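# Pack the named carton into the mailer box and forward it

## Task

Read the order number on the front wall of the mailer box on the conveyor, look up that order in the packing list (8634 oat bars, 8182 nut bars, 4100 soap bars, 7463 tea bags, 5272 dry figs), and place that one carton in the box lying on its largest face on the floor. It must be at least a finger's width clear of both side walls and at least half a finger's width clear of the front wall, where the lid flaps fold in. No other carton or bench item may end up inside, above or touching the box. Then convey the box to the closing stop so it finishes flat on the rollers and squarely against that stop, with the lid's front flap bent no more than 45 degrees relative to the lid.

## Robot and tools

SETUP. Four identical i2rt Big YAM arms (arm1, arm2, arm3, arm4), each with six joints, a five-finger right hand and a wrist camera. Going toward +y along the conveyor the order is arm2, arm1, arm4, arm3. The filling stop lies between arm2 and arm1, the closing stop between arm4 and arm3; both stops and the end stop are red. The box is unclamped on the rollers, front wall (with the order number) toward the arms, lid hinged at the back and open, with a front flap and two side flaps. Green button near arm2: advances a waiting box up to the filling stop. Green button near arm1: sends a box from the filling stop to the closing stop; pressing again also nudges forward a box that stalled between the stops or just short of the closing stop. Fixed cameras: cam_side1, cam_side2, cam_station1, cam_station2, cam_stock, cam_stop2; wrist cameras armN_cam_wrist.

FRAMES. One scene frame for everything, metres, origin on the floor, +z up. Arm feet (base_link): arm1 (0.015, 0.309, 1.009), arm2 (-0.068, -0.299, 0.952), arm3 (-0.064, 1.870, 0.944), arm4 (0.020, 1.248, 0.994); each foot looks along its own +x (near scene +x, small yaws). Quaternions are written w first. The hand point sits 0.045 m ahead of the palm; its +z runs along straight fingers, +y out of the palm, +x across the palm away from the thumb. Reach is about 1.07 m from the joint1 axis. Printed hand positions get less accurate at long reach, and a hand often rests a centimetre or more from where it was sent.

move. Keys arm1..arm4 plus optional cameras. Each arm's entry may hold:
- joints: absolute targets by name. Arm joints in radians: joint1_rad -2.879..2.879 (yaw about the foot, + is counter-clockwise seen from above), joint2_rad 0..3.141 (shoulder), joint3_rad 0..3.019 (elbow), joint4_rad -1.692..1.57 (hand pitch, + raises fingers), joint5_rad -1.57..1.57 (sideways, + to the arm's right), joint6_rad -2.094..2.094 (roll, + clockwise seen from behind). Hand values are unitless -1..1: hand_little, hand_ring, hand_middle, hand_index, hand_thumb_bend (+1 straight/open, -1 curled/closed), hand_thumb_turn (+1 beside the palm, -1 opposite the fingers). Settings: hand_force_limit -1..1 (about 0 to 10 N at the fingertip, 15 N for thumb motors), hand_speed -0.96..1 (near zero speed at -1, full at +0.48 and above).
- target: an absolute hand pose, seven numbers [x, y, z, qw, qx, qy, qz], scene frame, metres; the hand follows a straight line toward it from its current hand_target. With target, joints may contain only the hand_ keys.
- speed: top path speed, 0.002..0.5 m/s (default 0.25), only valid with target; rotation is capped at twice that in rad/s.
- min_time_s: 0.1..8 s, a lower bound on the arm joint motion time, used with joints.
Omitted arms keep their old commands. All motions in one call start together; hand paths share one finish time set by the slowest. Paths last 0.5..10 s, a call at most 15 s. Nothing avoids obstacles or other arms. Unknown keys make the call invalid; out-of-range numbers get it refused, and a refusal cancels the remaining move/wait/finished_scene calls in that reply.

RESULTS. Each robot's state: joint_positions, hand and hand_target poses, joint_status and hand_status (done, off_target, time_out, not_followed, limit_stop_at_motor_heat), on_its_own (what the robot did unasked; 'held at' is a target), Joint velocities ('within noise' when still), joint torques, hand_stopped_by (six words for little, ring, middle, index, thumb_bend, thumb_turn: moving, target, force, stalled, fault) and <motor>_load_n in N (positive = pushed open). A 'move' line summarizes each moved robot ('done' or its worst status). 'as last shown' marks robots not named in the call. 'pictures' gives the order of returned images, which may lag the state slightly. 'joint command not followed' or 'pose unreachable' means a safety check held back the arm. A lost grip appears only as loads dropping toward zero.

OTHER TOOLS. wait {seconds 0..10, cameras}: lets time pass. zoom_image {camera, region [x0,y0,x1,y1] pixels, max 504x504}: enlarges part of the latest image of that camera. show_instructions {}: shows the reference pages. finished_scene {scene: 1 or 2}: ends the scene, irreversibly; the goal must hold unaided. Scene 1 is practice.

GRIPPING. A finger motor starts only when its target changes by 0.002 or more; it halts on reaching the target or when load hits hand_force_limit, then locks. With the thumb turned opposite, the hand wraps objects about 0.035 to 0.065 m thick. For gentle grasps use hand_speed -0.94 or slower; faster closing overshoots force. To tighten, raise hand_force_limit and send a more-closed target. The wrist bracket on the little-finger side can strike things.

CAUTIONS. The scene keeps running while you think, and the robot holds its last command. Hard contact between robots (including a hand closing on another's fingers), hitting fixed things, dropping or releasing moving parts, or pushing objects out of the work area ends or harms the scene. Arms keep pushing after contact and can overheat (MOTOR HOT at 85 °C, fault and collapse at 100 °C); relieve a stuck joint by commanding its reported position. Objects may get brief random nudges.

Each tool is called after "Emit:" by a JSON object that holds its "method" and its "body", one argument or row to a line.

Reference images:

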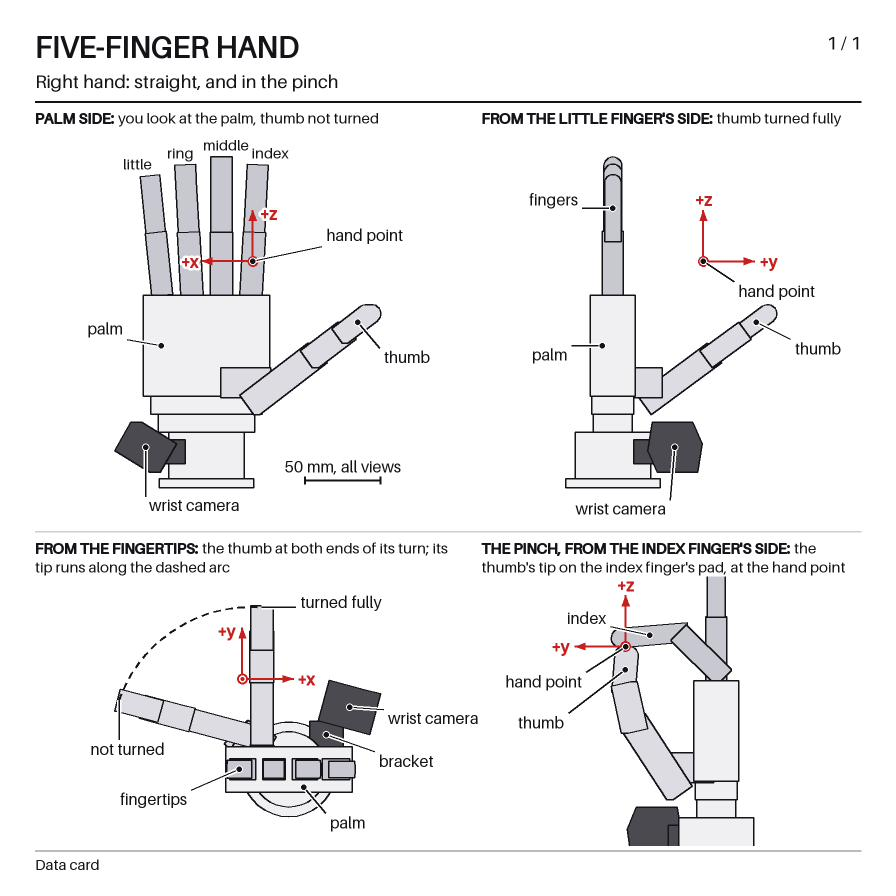

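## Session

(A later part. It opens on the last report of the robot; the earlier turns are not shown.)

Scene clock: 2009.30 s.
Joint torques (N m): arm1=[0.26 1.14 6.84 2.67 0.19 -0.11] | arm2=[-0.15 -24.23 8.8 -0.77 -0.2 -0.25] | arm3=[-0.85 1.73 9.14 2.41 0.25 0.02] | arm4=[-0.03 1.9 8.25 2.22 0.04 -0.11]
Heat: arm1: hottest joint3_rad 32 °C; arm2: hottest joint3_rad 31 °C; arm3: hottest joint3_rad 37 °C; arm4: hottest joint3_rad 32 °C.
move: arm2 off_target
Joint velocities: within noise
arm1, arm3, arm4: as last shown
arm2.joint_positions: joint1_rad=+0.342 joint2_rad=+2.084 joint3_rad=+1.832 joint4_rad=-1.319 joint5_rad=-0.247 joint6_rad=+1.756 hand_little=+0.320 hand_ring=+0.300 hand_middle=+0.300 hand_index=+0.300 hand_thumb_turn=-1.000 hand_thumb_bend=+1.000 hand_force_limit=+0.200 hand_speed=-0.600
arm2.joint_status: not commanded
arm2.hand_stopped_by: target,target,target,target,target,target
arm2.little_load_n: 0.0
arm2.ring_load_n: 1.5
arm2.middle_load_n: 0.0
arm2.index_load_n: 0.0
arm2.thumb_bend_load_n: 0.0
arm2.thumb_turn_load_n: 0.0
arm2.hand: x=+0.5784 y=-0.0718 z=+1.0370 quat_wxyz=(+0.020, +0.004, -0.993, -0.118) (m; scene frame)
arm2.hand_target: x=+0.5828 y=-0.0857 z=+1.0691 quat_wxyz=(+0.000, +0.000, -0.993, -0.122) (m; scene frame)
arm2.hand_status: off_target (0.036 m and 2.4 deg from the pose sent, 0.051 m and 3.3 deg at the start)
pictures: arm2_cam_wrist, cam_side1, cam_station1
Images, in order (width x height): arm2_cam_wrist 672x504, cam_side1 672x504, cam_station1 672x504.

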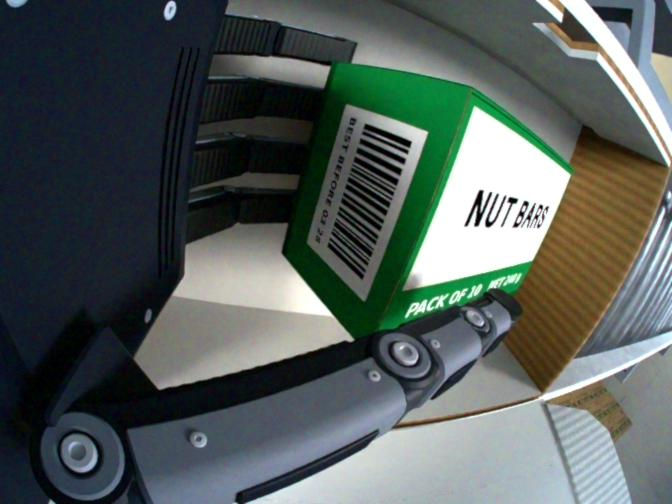

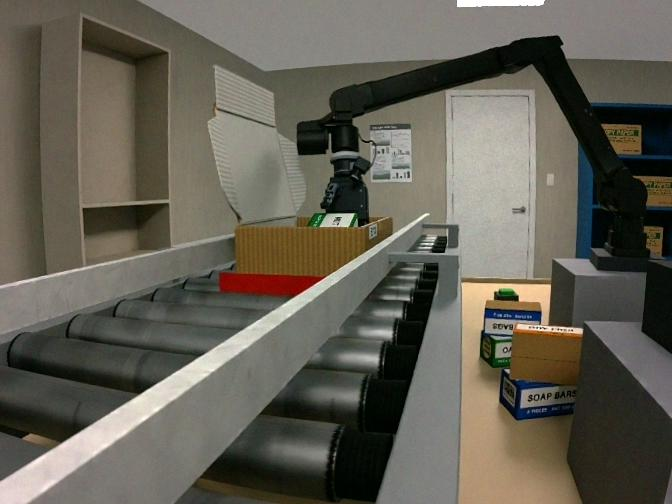

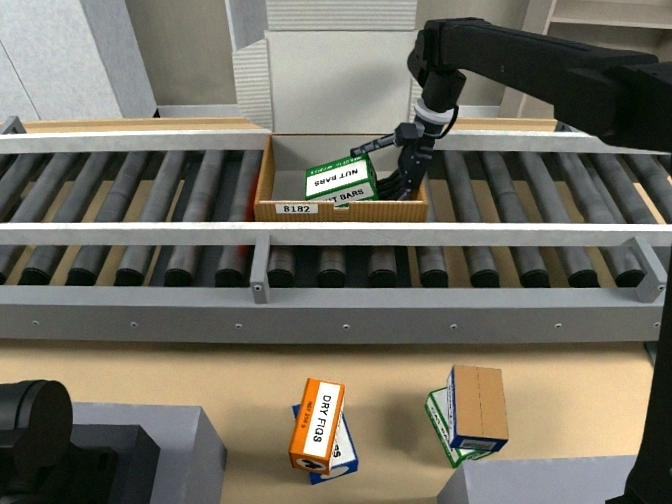

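Emit:
{"method": "move", "body": {
  "arm2": {"target": [0.583, -0.086, 1.083, 0, 0, -0.9925, -0.1219], "speed": 0.04, "joints": {"hand_little": 0.6, "hand_ring": 0.6, "hand_middle": 0.6, "hand_index": 0.6, "hand_speed": -0.6}},
  "cameras": ["arm2_cam_wrist", "cam_station1"]
}}

Emit:
{"method": "zoom_image", "body": {
  "camera": "cam_station1",
  "region": [220, 20, 470, 240]
}}

Scene clock: 2024.67 s.
Joint torques (N m): arm1=[0.26 1.2 6.84 2.7 0.19 -0.1] | arm2=[-0.09 -24.18 10.65 -0.8 -0.18 -0.22] | arm3=[-0.79 1.73 9.16 2.44 0.25 0.02] | arm4=[-0.26 2.08 8.25 2.14 0.07 -0.17]
Heat: arm1: hottest joint3_rad 31 °C; arm2: hottest joint3_rad 31 °C; arm3: hottest joint3_rad 37 °C; arm4: hottest joint3_rad 32 °C.
move: arm2 off_target
Joint velocities: within noise
arm1: as last shown
arm2.joint_positions: joint1_rad=+0.341 joint2_rad=+2.076 joint3_rad=+1.832 joint4_rad=-1.349 joint5_rad=-0.247 joint6_rad=+1.753 hand_little=+0.600 hand_ring=+0.600 hand_middle=+0.600 hand_index=+0.600 hand_thumb_turn=-1.000 hand_thumb_bend=+1.000 hand_force_limit=+0.200 hand_speed=-0.600
arm2.joint_status: all done
arm2.hand_stopped_by: target,target,target,target,target,target
arm2.little_load_n: 0.0
arm2.ring_load_n: 0.0
arm2.middle_load_n: 1.0
arm2.index_load_n: 1.0
arm2.thumb_bend_load_n: 0.0
arm2.thumb_turn_load_n: 0.0
arm2.hand: x=+0.5715 y=-0.0733 z=+1.0414 quat_wxyz=(+0.030, +0.004, -0.993, -0.116) (m; scene frame)
arm2.hand_target: x=+0.5819 y=-0.0860 z=+1.0823 quat_wxyz=(+0.000, +0.000, -0.993, -0.121) (m; scene frame)
arm2.hand_status: off_target (0.045 m and 3.6 deg from the pose sent, 0.048 m and 2.4 deg at the start)
arm3.joint_positions: joint1_rad=+0.166 joint2_rad=+0.628 joint3_rad=+1.395 joint4_rad=-1.333 joint5_rad=+0.112 joint6_rad=-1.362 hand_little=+1.000 hand_ring=+1.000 hand_middle=+1.000 hand_index=+1.000 hand_thumb_turn=+1.000 hand_thumb_bend=+1.000 hand_force_limit=+0.000 hand_speed=-0.800
arm3.joint_status: not commanded
arm3.hand_stopped_by: target,target,target,target,target,target
arm3.little_load_n: 0.0
arm3.ring_load_n: 0.0
arm3.middle_load_n: 0.0
arm3.index_load_n: 0.0
arm3.thumb_bend_load_n: 0.0
arm3.thumb_turn_load_n: 0.0
arm3.hand: x=+0.1650 y=+1.8151 z=+1.4428 quat_wxyz=(-0.017, +0.869, -0.086, +0.487) (m; scene frame)
arm3.hand_target: x=+0.1632 y=+1.8150 z=+1.4514 quat_wxyz=(-0.018, +0.864, -0.086, +0.495) (m; scene frame)
arm3.hand_status: not commanded
arm4.joint_positions: joint1_rad=+0.155 joint2_rad=+0.622 joint3_rad=+1.456 joint4_rad=-1.388 joint5_rad=+0.173 joint6_rad=-1.420 hand_little=+1.000 hand_ring=+1.000 hand_middle=+1.000 hand_index=+1.000 hand_thumb_turn=+1.000 hand_thumb_bend=+1.000 hand_force_limit=+0.000 hand_speed=-0.800
arm4.joint_status: not commanded
arm4.hand_stopped_by: target,target,target,target,target,target
arm4.little_load_n: 0.0
arm4.ring_load_n: 0.0
arm4.middle_load_n: -0.5
arm4.index_load_n: 0.0
arm4.thumb_bend_load_n: 0.0
arm4.thumb_turn_load_n: 0.0
arm4.hand: x=+0.2375 y=+1.2137 z=+1.5169 quat_wxyz=(-0.016, +0.869, -0.004, +0.494) (m; scene frame)
arm4.hand_target: x=+0.2358 y=+1.2134 z=+1.5257 quat_wxyz=(-0.019, +0.864, -0.005, +0.504) (m; scene frame)
arm4.hand_status: not commanded
pictures: arm2_cam_wrist, cam_station1
Images, in order (width x height): arm2_cam_wrist 672x504, cam_station1 672x504.

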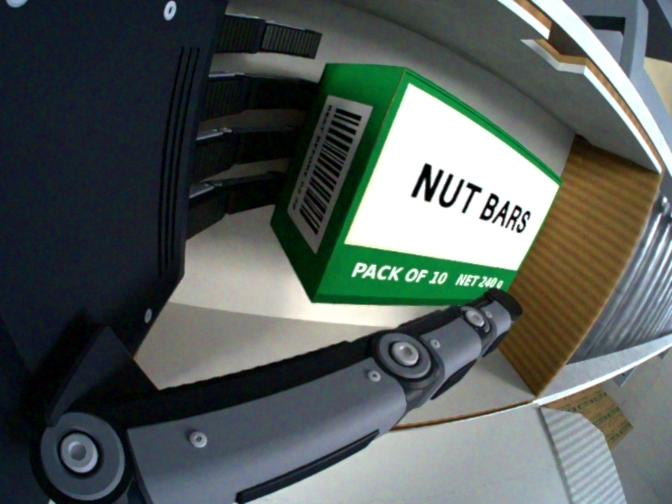

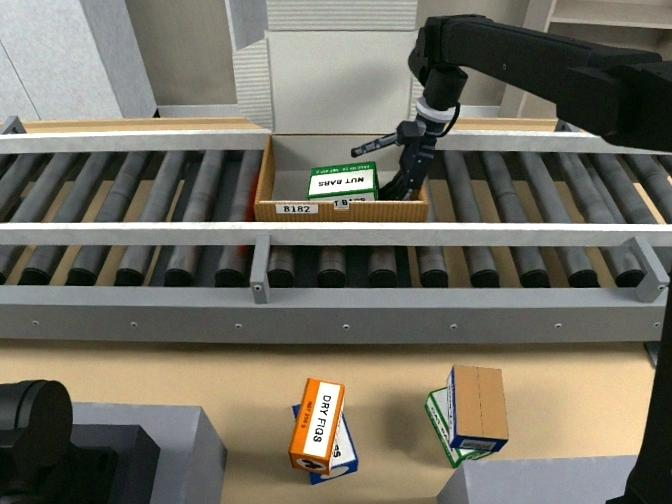

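Scaled by 2.016 from the camera's 672x504 image, which has a finer 960x720 frame.

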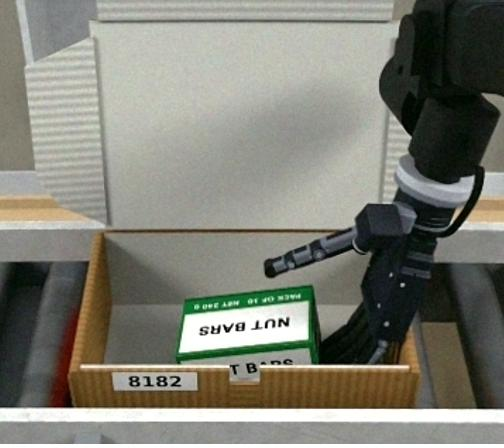

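Emit:
{"method": "move", "body": {
  "arm2": {"target": [0.575, -0.078, 1.16, 0, 0, -0.9925, -0.1219], "speed": 0.08, "joints": {"hand_little": 1.0, "hand_ring": 1.0, "hand_middle": 1.0, "hand_index": 1.0, "hand_speed": -0.6}},
  "cameras": ["arm2_cam_wrist", "cam_station1"]
}}

Emit:
{"method": "zoom_image", "body": {
  "camera": "cam_station1",
  "region": [220, 20, 470, 240]
}}

Scene clock: 2040.90 s.
Joint torques (N m): arm1=[0.21 1.14 6.89 2.71 0.19 -0.11] | arm2=[1.08 -22.18 13.63 -0.8 -0.19 -0.08] | arm3=[-0.73 1.85 9.17 2.41 0.25 0.02] | arm4=[0.32 2.14 8.36 2.17 0.04 -0.15]
Heat: arm1: hottest joint3_rad 31 °C; arm2: hottest joint3_rad 31 °C; arm3: hottest joint3_rad 37 °C; arm4: hottest joint3_rad 32 °C.
move: arm2 off_target
Joint velocities: within noise
arm1, arm3, arm4: as last shown
arm2.joint_positions: joint1_rad=+0.337 joint2_rad=+2.017 joint3_rad=+1.941 joint4_rad=-1.527 joint5_rad=-0.247 joint6_rad=+1.753 hand_little=+1.000 hand_ring=+1.000 hand_middle=+1.000 hand_index=+1.000 hand_thumb_turn=-1.000 hand_thumb_bend=+1.000 hand_force_limit=+0.200 hand_speed=-0.600
arm2.joint_status: all done
arm2.hand_stopped_by: target,target,target,target,target,target
arm2.little_load_n: 0.0
arm2.ring_load_n: 0.0
arm2.middle_load_n: 0.0
arm2.index_load_n: 0.0
arm2.thumb_bend_load_n: -0.5
arm2.thumb_turn_load_n: 0.5
arm2.hand: x=+0.5616 y=-0.0772 z=+1.1182 quat_wxyz=(+0.035, +0.001, -0.993, -0.115) (m; scene frame)
arm2.hand_target: x=+0.5731 y=-0.0785 z=+1.1599 quat_wxyz=(+0.000, +0.000, -0.993, -0.122) (m; scene frame)
arm2.hand_status: off_target (0.044 m and 4.1 deg from the pose sent, 0.119 m and 3.6 deg at the start)
arm4.middle_load_n: 0.0
pictures: arm2_cam_wrist, cam_station1
Images, in order (width x height): arm2_cam_wrist 672x504, cam_station1 672x504.

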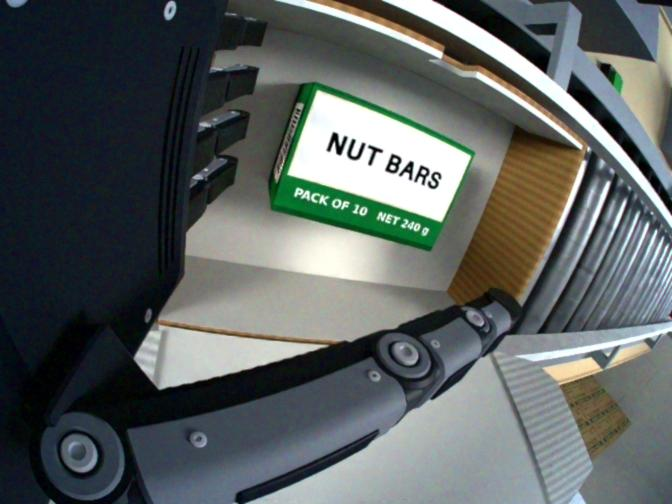

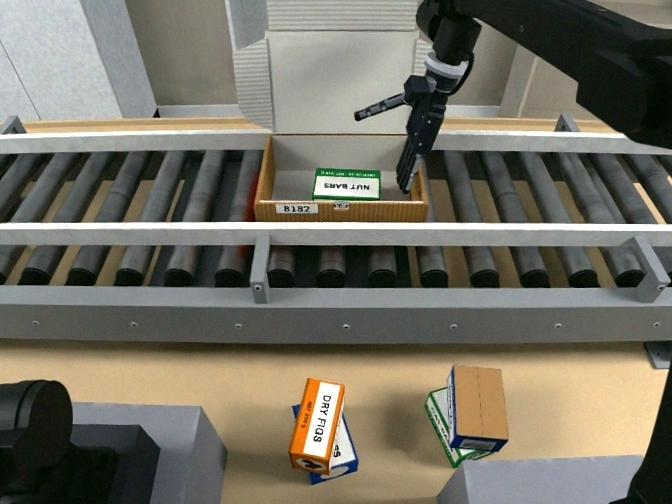

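Scaled by 2.016 from the camera's 672x504 image, which has a finer 960x720 frame.

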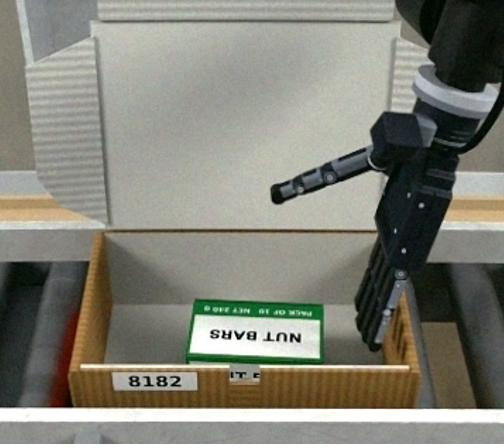

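Emit:
{"method": "move", "body": {
  "arm2": {"target": [0.52, -0.1, 1.28, 0, 0, -0.9925, -0.1219], "speed": 0.2},
  "arm1": {"target": [0.168, 0.502, 1.03, 0, 0.9272, -0.3746, 0], "speed": 0.3},
  "cameras": ["arm1_cam_wrist"]
}}

Emit:
{"method": "move", "body": {
  "arm2": {"joints": {"joint1_rad": 0.172, "joint2_rad": 0.8, "joint3_rad": 1.378, "joint4_rad": -1.204, "joint5_rad": 0.031, "joint6_rad": 0.3, "hand_thumb_turn": 1.0}, "min_time_s": 3},
  "cameras": ["arm1_cam_wrist", "arm2_cam_wrist", "cam_station1", "cam_side1"]
}}

Scene clock: 2077.00 s.
Joint torques (N m): arm1=[0.38 -9.35 6.8 0.35 -0.07 0.11] | arm2=[0.44 -19.43 12.34 -0.58 -0.24 -0.15] | arm3=[-0.73 1.85 9.14 2.43 0.25 0.03] | arm4=[-0.5 1.9 8.25 2.06 0.06 -0.14]
Heat: arm1: hottest joint3_rad 31 °C; arm2: hottest joint3_rad 33 °C; arm3: hottest joint3_rad 37 °C; arm4: hottest joint3_rad 32 °C.
move: arm1 done; arm2 off_target
Joint velocities: within noise
arm1.joint_positions: joint1_rad=+0.749 joint2_rad=+1.315 joint3_rad=+0.700 joint4_rad=-0.955 joint5_rad=+0.014 joint6_rad=-0.024 hand_little=+1.000 hand_ring=+1.000 hand_middle=+1.000 hand_index=+1.000 hand_thumb_turn=+1.000 hand_thumb_bend=+1.000 hand_force_limit=+0.000 hand_speed=-0.800
arm1.joint_status: not commanded
arm1.hand_stopped_by: target,target,target,target,target,target
arm1.little_load_n: 0.0
arm1.ring_load_n: 0.0
arm1.middle_load_n: 0.0
arm1.index_load_n: 0.0
arm1.thumb_bend_load_n: 0.0
arm1.thumb_turn_load_n: 0.0
arm1.hand: x=+0.1701 y=+0.4984 z=+1.0343 quat_wxyz=(+0.000, +0.927, -0.375, +0.002) (m; scene frame)
arm1.hand_target: x=+0.1680 y=+0.5019 z=+1.0301 quat_wxyz=(+0.000, +0.927, -0.375, +0.000) (m; scene frame)
arm1.hand_status: done (0.006 m and 0.2 deg from the pose sent, 0.570 m and 72.6 deg at the start)
arm2.joint_positions: joint1_rad=+0.324 joint2_rad=+1.833 joint3_rad=+1.993 joint4_rad=-1.697 joint5_rad=-0.253 joint6_rad=+1.753 hand_little=+1.000 hand_ring=+1.000 hand_middle=+1.000 hand_index=+1.000 hand_thumb_turn=-1.000 hand_thumb_bend=+1.000 hand_force_limit=+0.200 hand_speed=-0.600
arm2.joint_status: not commanded
arm2.hand_stopped_by: target,target,target,target,target,target
arm2.little_load_n: 0.0
arm2.ring_load_n: 0.0
arm2.middle_load_n: 0.0
arm2.index_load_n: 0.5
arm2.thumb_bend_load_n: 0.0
arm2.thumb_turn_load_n: 0.0
arm2.hand: x=+0.5161 y=-0.0921 z=+1.2466 quat_wxyz=(+0.003, -0.001, -0.992, -0.124) (m; scene frame)
arm2.hand_target: x=+0.5186 y=-0.1001 z=+1.2789 quat_wxyz=(-0.025, -0.005, -0.991, -0.130) (m; scene frame)
arm2.hand_status: off_target (0.035 m and 0.4 deg from the pose sent, 0.169 m and 4.1 deg at the start; a joint's target at an end of its range on 44 of 91 steps)
arm3, arm4: as last shown
arm3.middle_load_n: -0.5
pictures: arm1_cam_wrist
Images, in order (width x height): arm1_cam_wrist 672x504.

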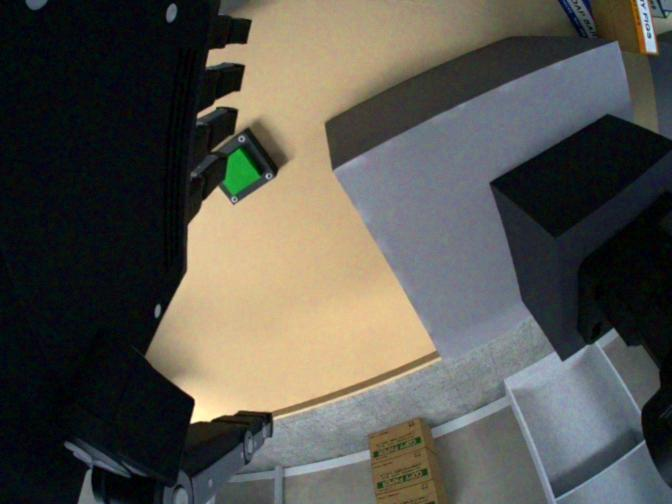

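Scene clock: 2080.80 s.
Joint torques (N m): arm1=[0.32 -9.35 6.82 0.31 -0.08 0.12] | arm2=[0.56 -1.2 8.49 1.83 0.11 -0.21] | arm3=[-0.85 1.79 9.16 2.43 0.25 0.02] | arm4=[0.09 2.08 8.39 2.1 0.05 -0.12]
Heat: arm1: hottest joint3_rad 31 °C; arm2: hottest joint3_rad 33 °C; arm3: hottest joint3_rad 37 °C; arm4: hottest joint3_rad 32 °C.
move: arm2 done
Joint velocities: within noise
arm1, arm3, arm4: as last shown
arm1.joint_positions: joint1_rad=+0.749 joint2_rad=+1.315 joint3_rad=+0.700 joint4_rad=-0.955 joint5_rad=+0.014 joint6_rad=-0.023 hand_little=+1.000 hand_ring=+1.000 hand_middle=+1.000 hand_index=+1.000 hand_thumb_turn=+1.000 hand_thumb_bend=+1.000 hand_force_limit=+0.000 hand_speed=-0.800
arm1.hand: x=+0.1701 y=+0.4985 z=+1.0343 quat_wxyz=(+0.000, +0.927, -0.375, +0.002) (m; scene frame)
arm2.joint_positions: joint1_rad=+0.187 joint2_rad=+0.802 joint3_rad=+1.380 joint4_rad=-1.227 joint5_rad=+0.029 joint6_rad=+0.309 hand_little=+1.000 hand_ring=+1.000 hand_middle=+1.000 hand_index=+1.000 hand_thumb_turn=+1.000 hand_thumb_bend=+1.000 hand_force_limit=+0.200 hand_speed=-0.600
arm2.joint_status: all done
arm2.hand_stopped_by: target,target,target,target,target,target
arm2.little_load_n: 0.0
arm2.ring_load_n: -0.5
arm2.middle_load_n: 0.0
arm2.index_load_n: 0.0
arm2.thumb_bend_load_n: 0.0
arm2.thumb_turn_load_n: 0.0
arm2.hand: x=+0.2406 y=-0.2429 z=+1.4107 quat_wxyz=(-0.357, +0.537, -0.715, +0.270) (m; scene frame)
arm2.hand_target: x=+0.2451 y=-0.2480 z=+1.4146 quat_wxyz=(-0.362, +0.531, -0.712, +0.281) (m; scene frame)
arm2.hand_status: not commanded
arm3.little_load_n: -0.5
arm3.middle_load_n: 0.0
arm3.index_load_n: -0.5
pictures: arm1_cam_wrist, arm2_cam_wrist, cam_side1, cam_station1
Images, in order (width x height): arm1_cam_wrist 672x504, arm2_cam_wrist 672x504, cam_side1 672x504, cam_station1 672x504.

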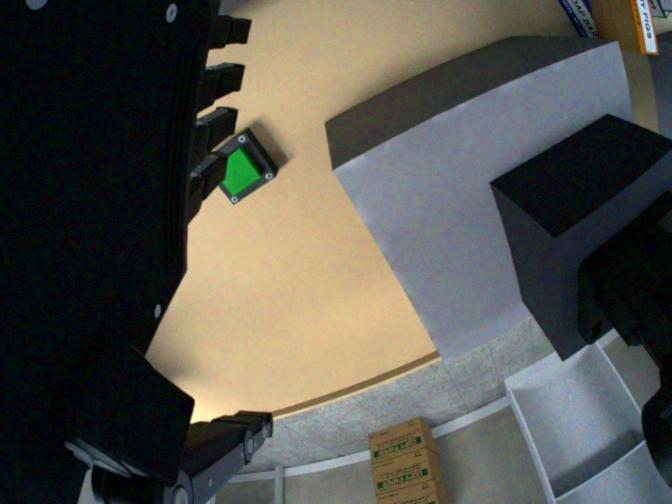

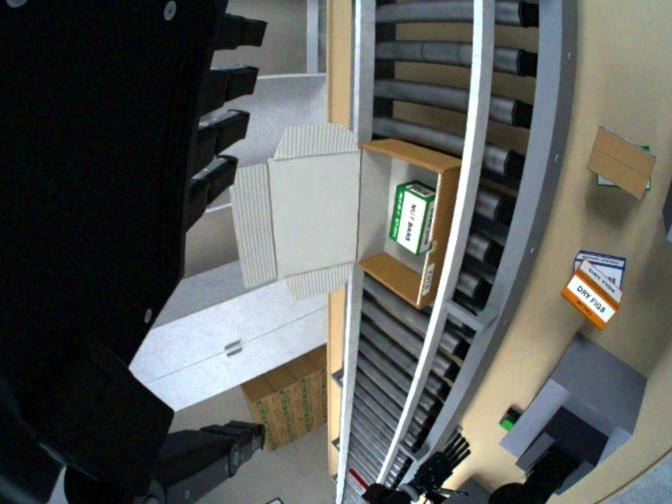

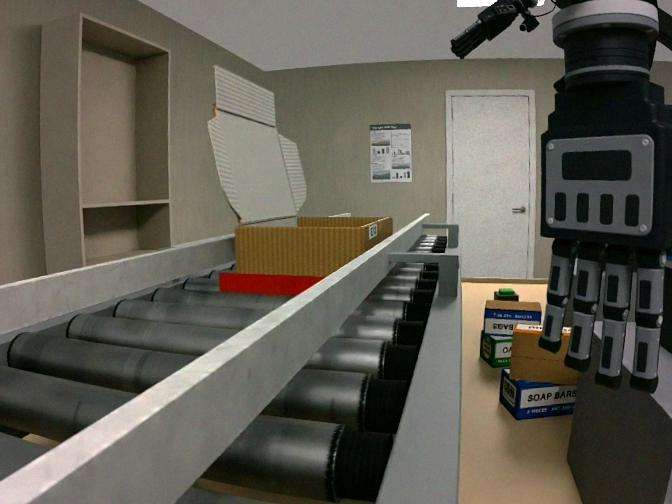

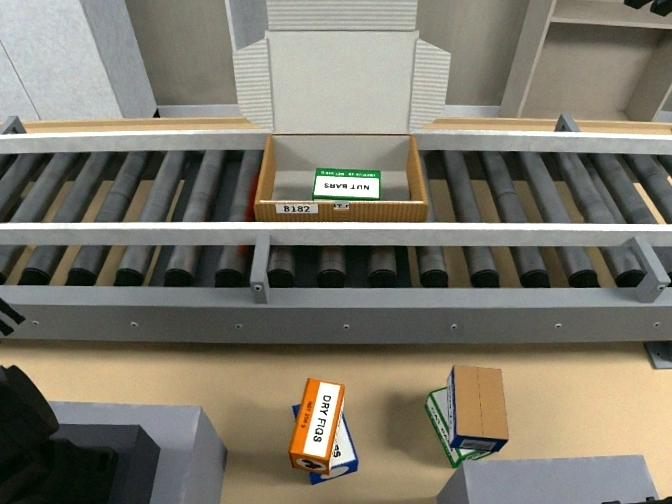

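Emit:
{"method": "move", "body": {
  "arm1": {"target": [0.145, 0.575, 0.95, 0, 0.9272, -0.3746, 0], "speed": 0.2},
  "cameras": ["arm1_cam_wrist", "cam_stock"]
}}

Scene clock: 2119.37 s.
Joint torques (N m): arm1=[0.38 -12.16 7.2 0.25 0.02 0.15] | arm2=[0.56 -1.2 8.49 1.83 0.1 -0.22] | arm3=[-0.79 1.79 9.14 2.43 0.25 0.03] | arm4=[0.32 2.2 8.34 2.24 0.07 -0.13]
Heat: arm1: hottest joint3_rad 31 °C; arm2: hottest joint3_rad 32 °C; arm3: hottest joint3_rad 37 °C; arm4: hottest joint3_rad 32 °C.
move: arm1 off_target
Joint velocities: within noise
arm1.joint_positions: joint1_rad=+0.945 joint2_rad=+1.603 joint3_rad=+0.700 joint4_rad=-0.697 joint5_rad=+0.011 joint6_rad=+0.170 hand_little=+1.000 hand_ring=+1.000 hand_middle=+1.000 hand_index=+1.000 hand_thumb_turn=+1.000 hand_thumb_bend=+1.000 hand_force_limit=+0.000 hand_speed=-0.800
arm1.joint_status: not commanded
arm1.hand_stopped_by: target,target,target,target,target,target
arm1.little_load_n: 0.0
arm1.ring_load_n: 0.0
arm1.middle_load_n: 0.0
arm1.index_load_n: 0.0
arm1.thumb_bend_load_n: 0.0
arm1.thumb_turn_load_n: 0.0
arm1.hand: x=+0.1389 y=+0.5600 z=+0.9499 quat_wxyz=(+0.013, +0.927, -0.374, -0.002) (m; scene frame)
arm1.hand_target: x=+0.1448 y=+0.5747 z=+0.9504 quat_wxyz=(+0.000, +0.927, -0.375, +0.000) (m; scene frame)
arm1.hand_status: off_target (0.016 m and 1.5 deg from the pose sent, 0.117 m and 0.2 deg at the start)
arm2, arm3, arm4: as last shown
arm2.ring_load_n: 0.0
arm3.little_load_n: 0.0
arm3.index_load_n: 0.0
pictures: arm1_cam_wrist, cam_stock
Images, in order (width x height): arm1_cam_wrist 672x504, cam_stock 672x504.

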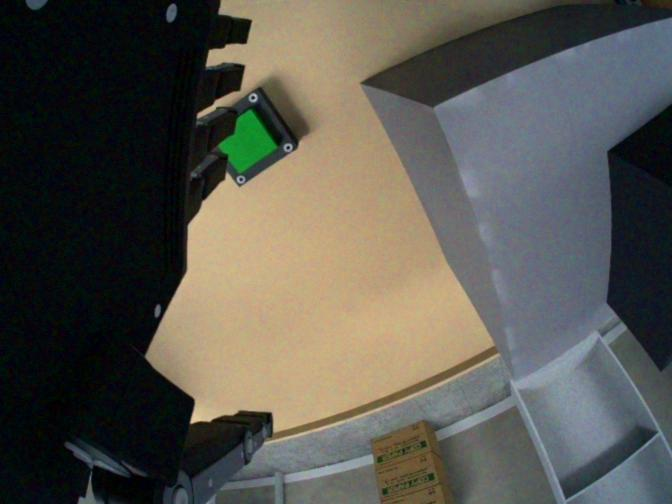

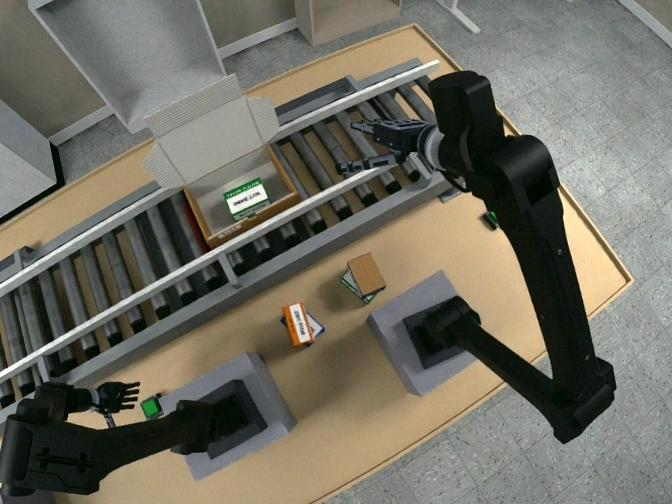

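Emit:
{"method": "move", "body": {
  "arm1": {"target": [0.135, 0.602, 0.87, 0, 0.9272, -0.3746, 0], "speed": 0.15},
  "cameras": ["arm1_cam_wrist"]
}}

Scene clock: 2148.17 s.
Joint torques (N m): arm1=[0.32 -13.98 5.81 0.23 0 0.15] | arm2=[0.56 -1.2 8.49 1.84 0.1 -0.22] | arm3=[-0.79 1.85 9.14 2.44 0.25 0.02] | arm4=[0.03 2.08 8.21 2.19 0.04 -0.13]
Heat: arm1: hottest joint3_rad 31 °C; arm2: hottest joint3_rad 31 °C; arm3: hottest joint3_rad 37 °C; arm4: hottest joint3_rad 32 °C.
move: arm1 off_target
Joint velocities: within noise
arm1.joint_positions: joint1_rad=+1.006 joint2_rad=+1.853 joint3_rad=+0.721 joint4_rad=-0.468 joint5_rad=+0.011 joint6_rad=+0.232 hand_little=+1.000 hand_ring=+1.000 hand_middle=+1.000 hand_index=+1.000 hand_thumb_turn=+1.000 hand_thumb_bend=+1.000 hand_force_limit=+0.000 hand_speed=-0.800
arm1.joint_status: not commanded
arm1.hand_stopped_by: target,target,target,target,target,target
arm1.little_load_n: 0.0
arm1.ring_load_n: 0.0
arm1.middle_load_n: 0.0
arm1.index_load_n: 0.0
arm1.thumb_bend_load_n: 0.0
arm1.thumb_turn_load_n: 0.0
arm1.hand: x=+0.1298 y=+0.5857 z=+0.8726 quat_wxyz=(+0.013, +0.927, -0.374, -0.002) (m; scene frame)
arm1.hand_target: x=+0.1349 y=+0.6017 z=+0.8705 quat_wxyz=(+0.000, +0.927, -0.375, +0.000) (m; scene frame)
arm1.hand_status: off_target (0.017 m and 1.5 deg from the pose sent, 0.090 m and 1.5 deg at the start)
arm2, arm3, arm4: as last shown
arm2.thumb_bend_load_n: -0.5
pictures: arm1_cam_wrist
Images, in order (width x height): arm1_cam_wrist 672x504.

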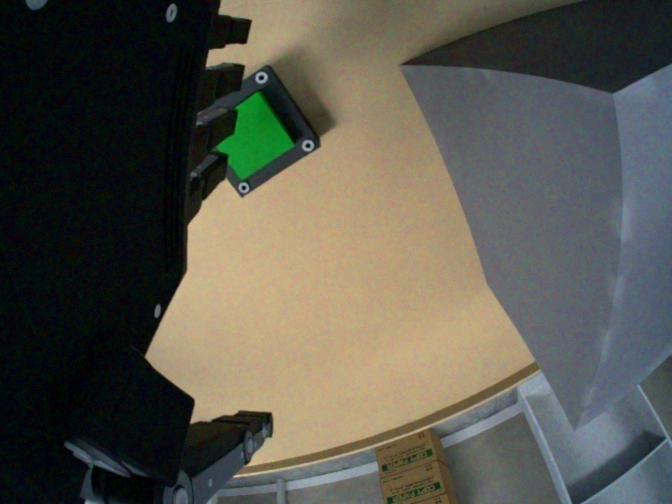

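Emit:
{"method": "move", "body": {
  "arm1": {"target": [0.127, 0.602, 0.838, 0, 0.9272, -0.3746, 0], "speed": 0.05},
  "cameras": ["arm1_cam_wrist"]
}}

Emit:
{"method": "move", "body": {
  "arm1": {"target": [0.127, 0.602, 0.824, 0, 0.9272, -0.3746, 0], "speed": 0.03},
  "cameras": ["arm1_cam_wrist", "cam_side1", "cam_station1"]
}}

Scene clock: 2163.90 s.
Joint torques (N m): arm1=[0.44 -14.45 4.67 0.17 0 0.12] | arm2=[0.56 -1.2 8.49 1.83 0.1 -0.22] | arm3=[-0.79 1.9 9.14 2.43 0.25 0.03] | arm4=[0.21 2.2 8.28 2.22 0.05 -0.14]
Heat: arm1: hottest joint3_rad 31 °C; arm2: hottest joint3_rad 31 °C; arm3: hottest joint3_rad 37 °C; arm4: hottest joint3_rad 32 °C.
move: arm1 off_target
Joint velocities: within noise
arm1.joint_positions: joint1_rad=+1.023 joint2_rad=+1.944 joint3_rad=+0.721 joint4_rad=-0.370 joint5_rad=+0.011 joint6_rad=+0.250 hand_little=+1.000 hand_ring=+1.000 hand_middle=+1.000 hand_index=+1.000 hand_thumb_turn=+1.000 hand_thumb_bend=+1.000 hand_force_limit=+0.000 hand_speed=-0.800
arm1.joint_status: not commanded
arm1.hand_stopped_by: target,target,target,target,target,target
arm1.little_load_n: 0.0
arm1.ring_load_n: 0.0
arm1.middle_load_n: 0.0
arm1.index_load_n: 0.0
arm1.thumb_bend_load_n: -0.5
arm1.thumb_turn_load_n: 0.0
arm1.hand: x=+0.1244 y=+0.5892 z=+0.8418 quat_wxyz=(+0.010, +0.927, -0.374, -0.001) (m; scene frame)
arm1.hand_target: x=+0.1269 y=+0.6017 z=+0.8383 quat_wxyz=(+0.000, +0.927, -0.375, +0.000) (m; scene frame)
arm1.hand_status: off_target (0.014 m and 1.1 deg from the pose sent, 0.038 m and 1.5 deg at the start)
arm2, arm3, arm4: as last shown
arm2.thumb_bend_load_n: 0.0
pictures: arm1_cam_wrist
Images, in order (width x height): arm1_cam_wrist 672x504.

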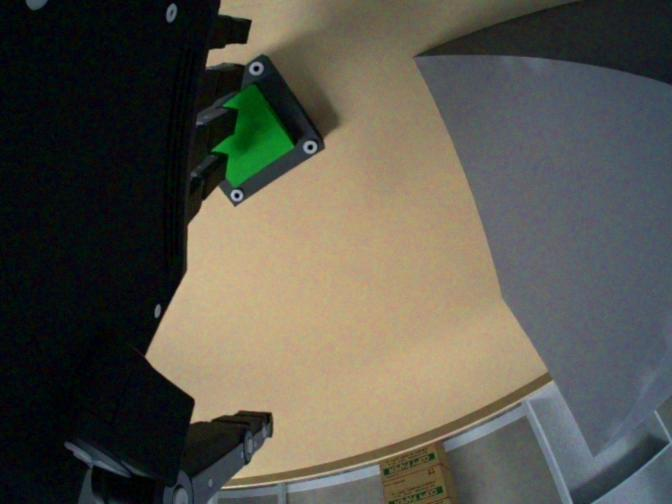

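Scene clock: 2164.87 s.
Joint torques (N m): arm1=[0.32 -13.98 4.7 0.64 0.01 0.13] | arm2=[0.56 -1.2 8.49 1.83 0.11 -0.22] | arm3=[-0.73 1.85 9.17 2.43 0.25 0.02] | arm4=[-0.15 1.9 8.39 2.19 0.03 -0.13]
Heat: arm1: hottest joint3_rad 31 °C; arm2: hottest joint3_rad 31 °C; arm3: hottest joint3_rad 37 °C; arm4: hottest joint3_rad 32 °C.
move: arm1 off_target
Joint velocities: within noise
arm1.joint_positions: joint1_rad=+1.023 joint2_rad=+1.978 joint3_rad=+0.722 joint4_rad=-0.338 joint5_rad=+0.011 joint6_rad=+0.250 hand_little=+1.000 hand_ring=+1.000 hand_middle=+1.000 hand_index=+1.000 hand_thumb_turn=+1.000 hand_thumb_bend=+1.000 hand_force_limit=+0.000 hand_speed=-0.800
arm1.joint_status: not commanded
arm1.hand_stopped_by: target,target,target,target,target,target
arm1.little_load_n: 0.0
arm1.ring_load_n: 0.0
arm1.middle_load_n: -0.5
arm1.index_load_n: 0.0
arm1.thumb_bend_load_n: 0.0
arm1.thumb_turn_load_n: 0.0
arm1.hand: x=+0.1236 y=+0.5882 z=+0.8307 quat_wxyz=(+0.010, +0.927, -0.374, -0.001) (m; scene frame)
arm1.hand_target: x=+0.1269 y=+0.6016 z=+0.8246 quat_wxyz=(+0.000, +0.927, -0.375, +0.000) (m; scene frame)
arm1.hand_status: off_target (0.016 m and 1.2 deg from the pose sent, 0.022 m and 1.1 deg at the start)
arm2, arm3, arm4: as last shown
arm2.thumb_bend_load_n: -0.5
arm3.thumb_turn_load_n: 0.5
pictures: arm1_cam_wrist, cam_side1, cam_station1
Images, in order (width x height): arm1_cam_wrist 672x504, cam_side1 672x504, cam_station1 672x504.

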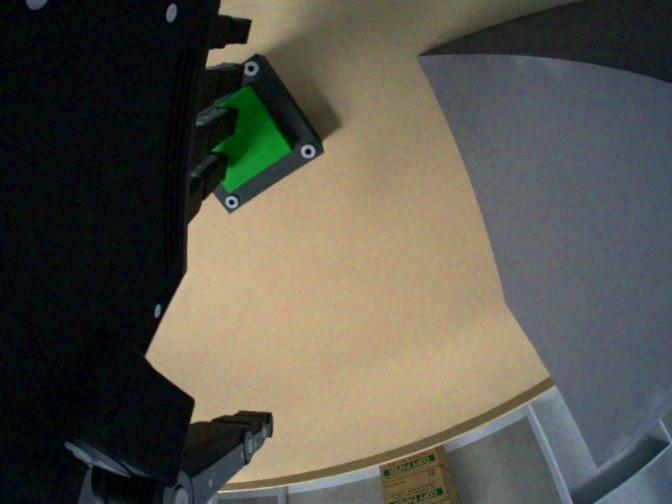

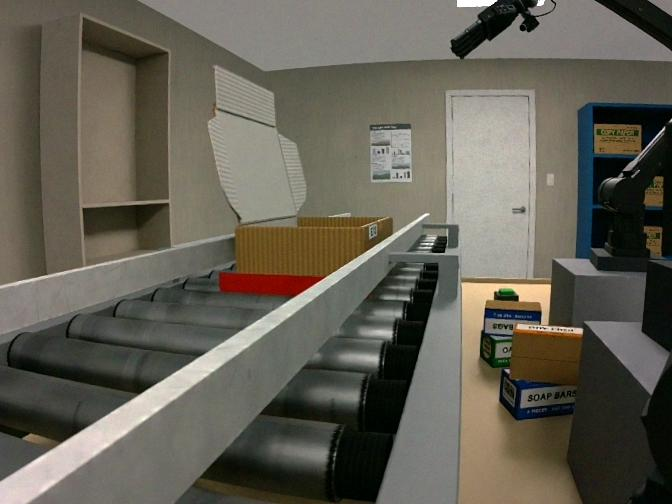

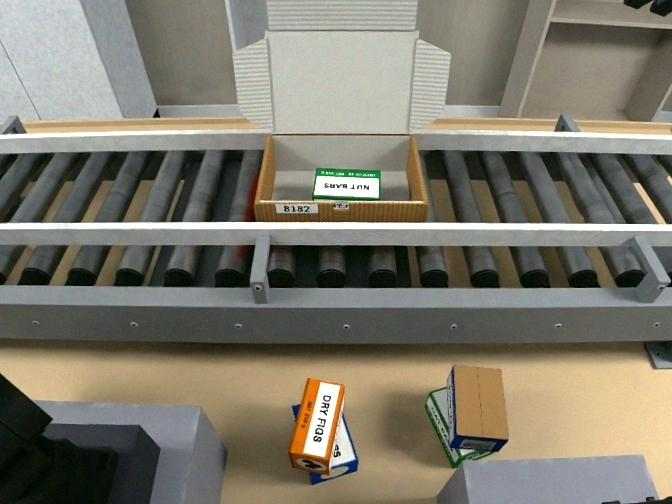

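Emit:
{"method": "move", "body": {
  "arm1": {"target": [0.127, 0.602, 0.808, 0, 0.9272, -0.3746, 0], "speed": 0.03},
  "cameras": ["arm1_cam_wrist", "cam_side1", "cam_station1", "cam_side2"]
}}

Scene clock: 2169.83 s.
Joint torques (N m): arm1=[0.26 -11.93 4.81 1.37 0.01 0.12] | arm2=[0.56 -1.2 8.5 1.84 0.11 -0.22] | arm3=[-0.79 1.79 9.16 2.44 0.25 0.02] | arm4=[0.21 1.79 8.31 2.11 0.03 -0.11]
Heat: arm1: hottest joint3_rad 30 °C; arm2: hottest joint3_rad 31 °C; arm3: hottest joint3_rad 37 °C; arm4: hottest joint3_rad 32 °C.
move: arm1 off_target
Joint velocities: within noise
arm1.joint_positions: joint1_rad=+1.023 joint2_rad=+2.000 joint3_rad=+0.724 joint4_rad=-0.317 joint5_rad=+0.011 joint6_rad=+0.250 hand_little=+1.000 hand_ring=+1.000 hand_middle=+1.000 hand_index=+1.000 hand_thumb_turn=+1.000 hand_thumb_bend=+1.000 hand_force_limit=+0.000 hand_speed=-0.800
arm1.joint_status: not commanded
arm1.hand_stopped_by: target,target,target,target,target,target
arm1.little_load_n: 0.0
arm1.ring_load_n: 0.0
arm1.middle_load_n: -3.0
arm1.index_load_n: 0.0
arm1.thumb_bend_load_n: 0.0
arm1.thumb_turn_load_n: 0.0
arm1.hand: x=+0.1237 y=+0.5883 z=+0.8236 quat_wxyz=(+0.010, +0.927, -0.374, -0.001) (m; scene frame)
arm1.hand_target: x=+0.1268 y=+0.6012 z=+0.8093 quat_wxyz=(+0.000, +0.927, -0.375, +0.000) (m; scene frame)
arm1.hand_status: off_target (0.021 m and 1.1 deg from the pose sent, 0.027 m and 1.2 deg at the start)
arm2: as last shown
arm2.little_load_n: 0.5
arm2.thumb_bend_load_n: 0.0
arm2.thumb_turn_load_n: -0.5
arm3.joint_positions: joint1_rad=+0.166 joint2_rad=+0.628 joint3_rad=+1.395 joint4_rad=-1.333 joint5_rad=+0.112 joint6_rad=-1.362 hand_little=+1.000 hand_ring=+1.000 hand_middle=+1.000 hand_index=+1.000 hand_thumb_turn=+1.000 hand_thumb_bend=+1.000 hand_force_limit=+0.000 hand_speed=-0.800
arm3.joint_status: not commanded
arm3.hand_stopped_by: target,target,target,target,target,target
arm3.little_load_n: 0.0
arm3.ring_load_n: 0.0
arm3.middle_load_n: 0.0
arm3.index_load_n: 0.0
arm3.thumb_bend_load_n: 0.5
arm3.thumb_turn_load_n: 0.0
arm3.hand: x=+0.1650 y=+1.8151 z=+1.4428 quat_wxyz=(-0.017, +0.869, -0.086, +0.487) (m; scene frame)
arm3.hand_target: x=+0.1632 y=+1.8150 z=+1.4514 quat_wxyz=(-0.018, +0.864, -0.086, +0.495) (m; scene frame)
arm3.hand_status: not commanded
arm4.joint_positions: joint1_rad=+0.155 joint2_rad=+0.622 joint3_rad=+1.456 joint4_rad=-1.388 joint5_rad=+0.173 joint6_rad=-1.420 hand_little=+1.000 hand_ring=+1.000 hand_middle=+1.000 hand_index=+1.000 hand_thumb_turn=+1.000 hand_thumb_bend=+1.000 hand_force_limit=+0.000 hand_speed=-0.800
arm4.joint_status: not commanded
arm4.hand_stopped_by: target,target,target,target,target,target
arm4.little_load_n: 0.0
arm4.ring_load_n: 0.0
arm4.middle_load_n: 0.0
arm4.index_load_n: 0.0
arm4.thumb_bend_load_n: 0.0
arm4.thumb_turn_load_n: 0.0
arm4.hand: x=+0.2375 y=+1.2137 z=+1.5169 quat_wxyz=(-0.016, +0.869, -0.004, +0.494) (m; scene frame)
arm4.hand_target: x=+0.2358 y=+1.2134 z=+1.5257 quat_wxyz=(-0.019, +0.864, -0.005, +0.504) (m; scene frame)
arm4.hand_status: not commanded
pictures: arm1_cam_wrist, cam_side1, cam_side2, cam_station1
Images, in order (width x height): arm1_cam_wrist 672x504, cam_side1 672x504, cam_side2 672x504, cam_station1 672x504.

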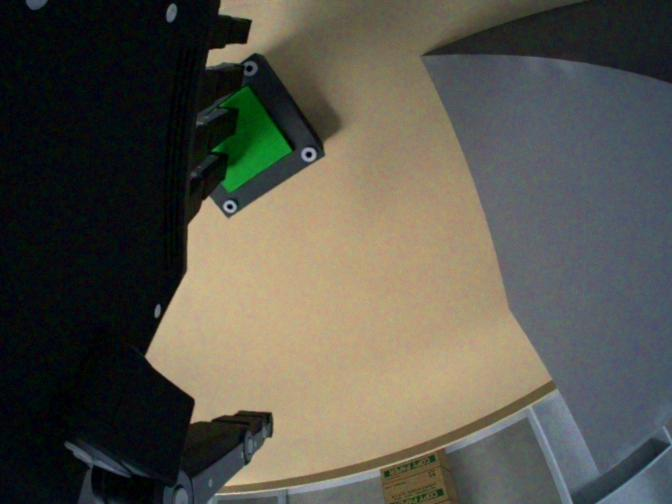

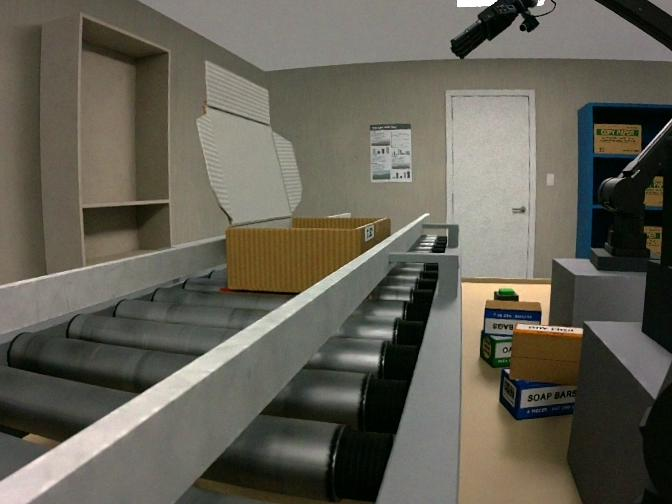

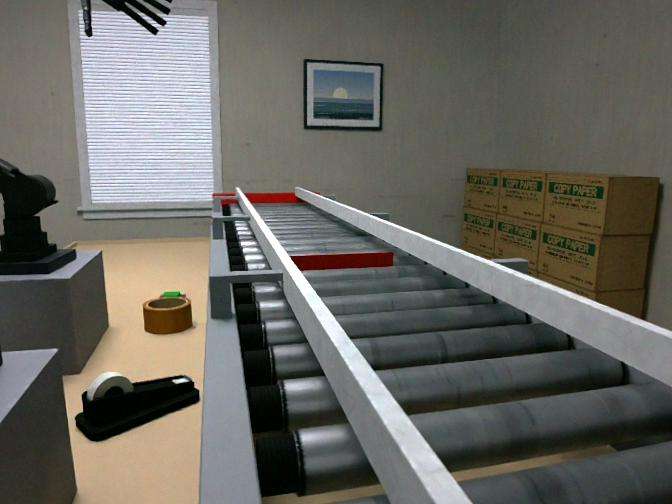

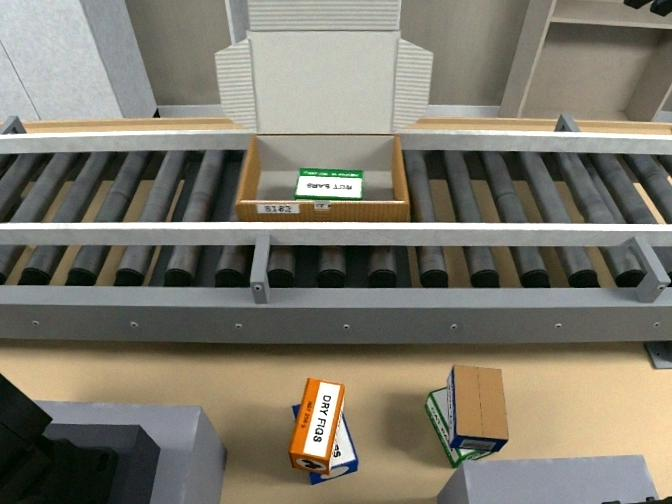

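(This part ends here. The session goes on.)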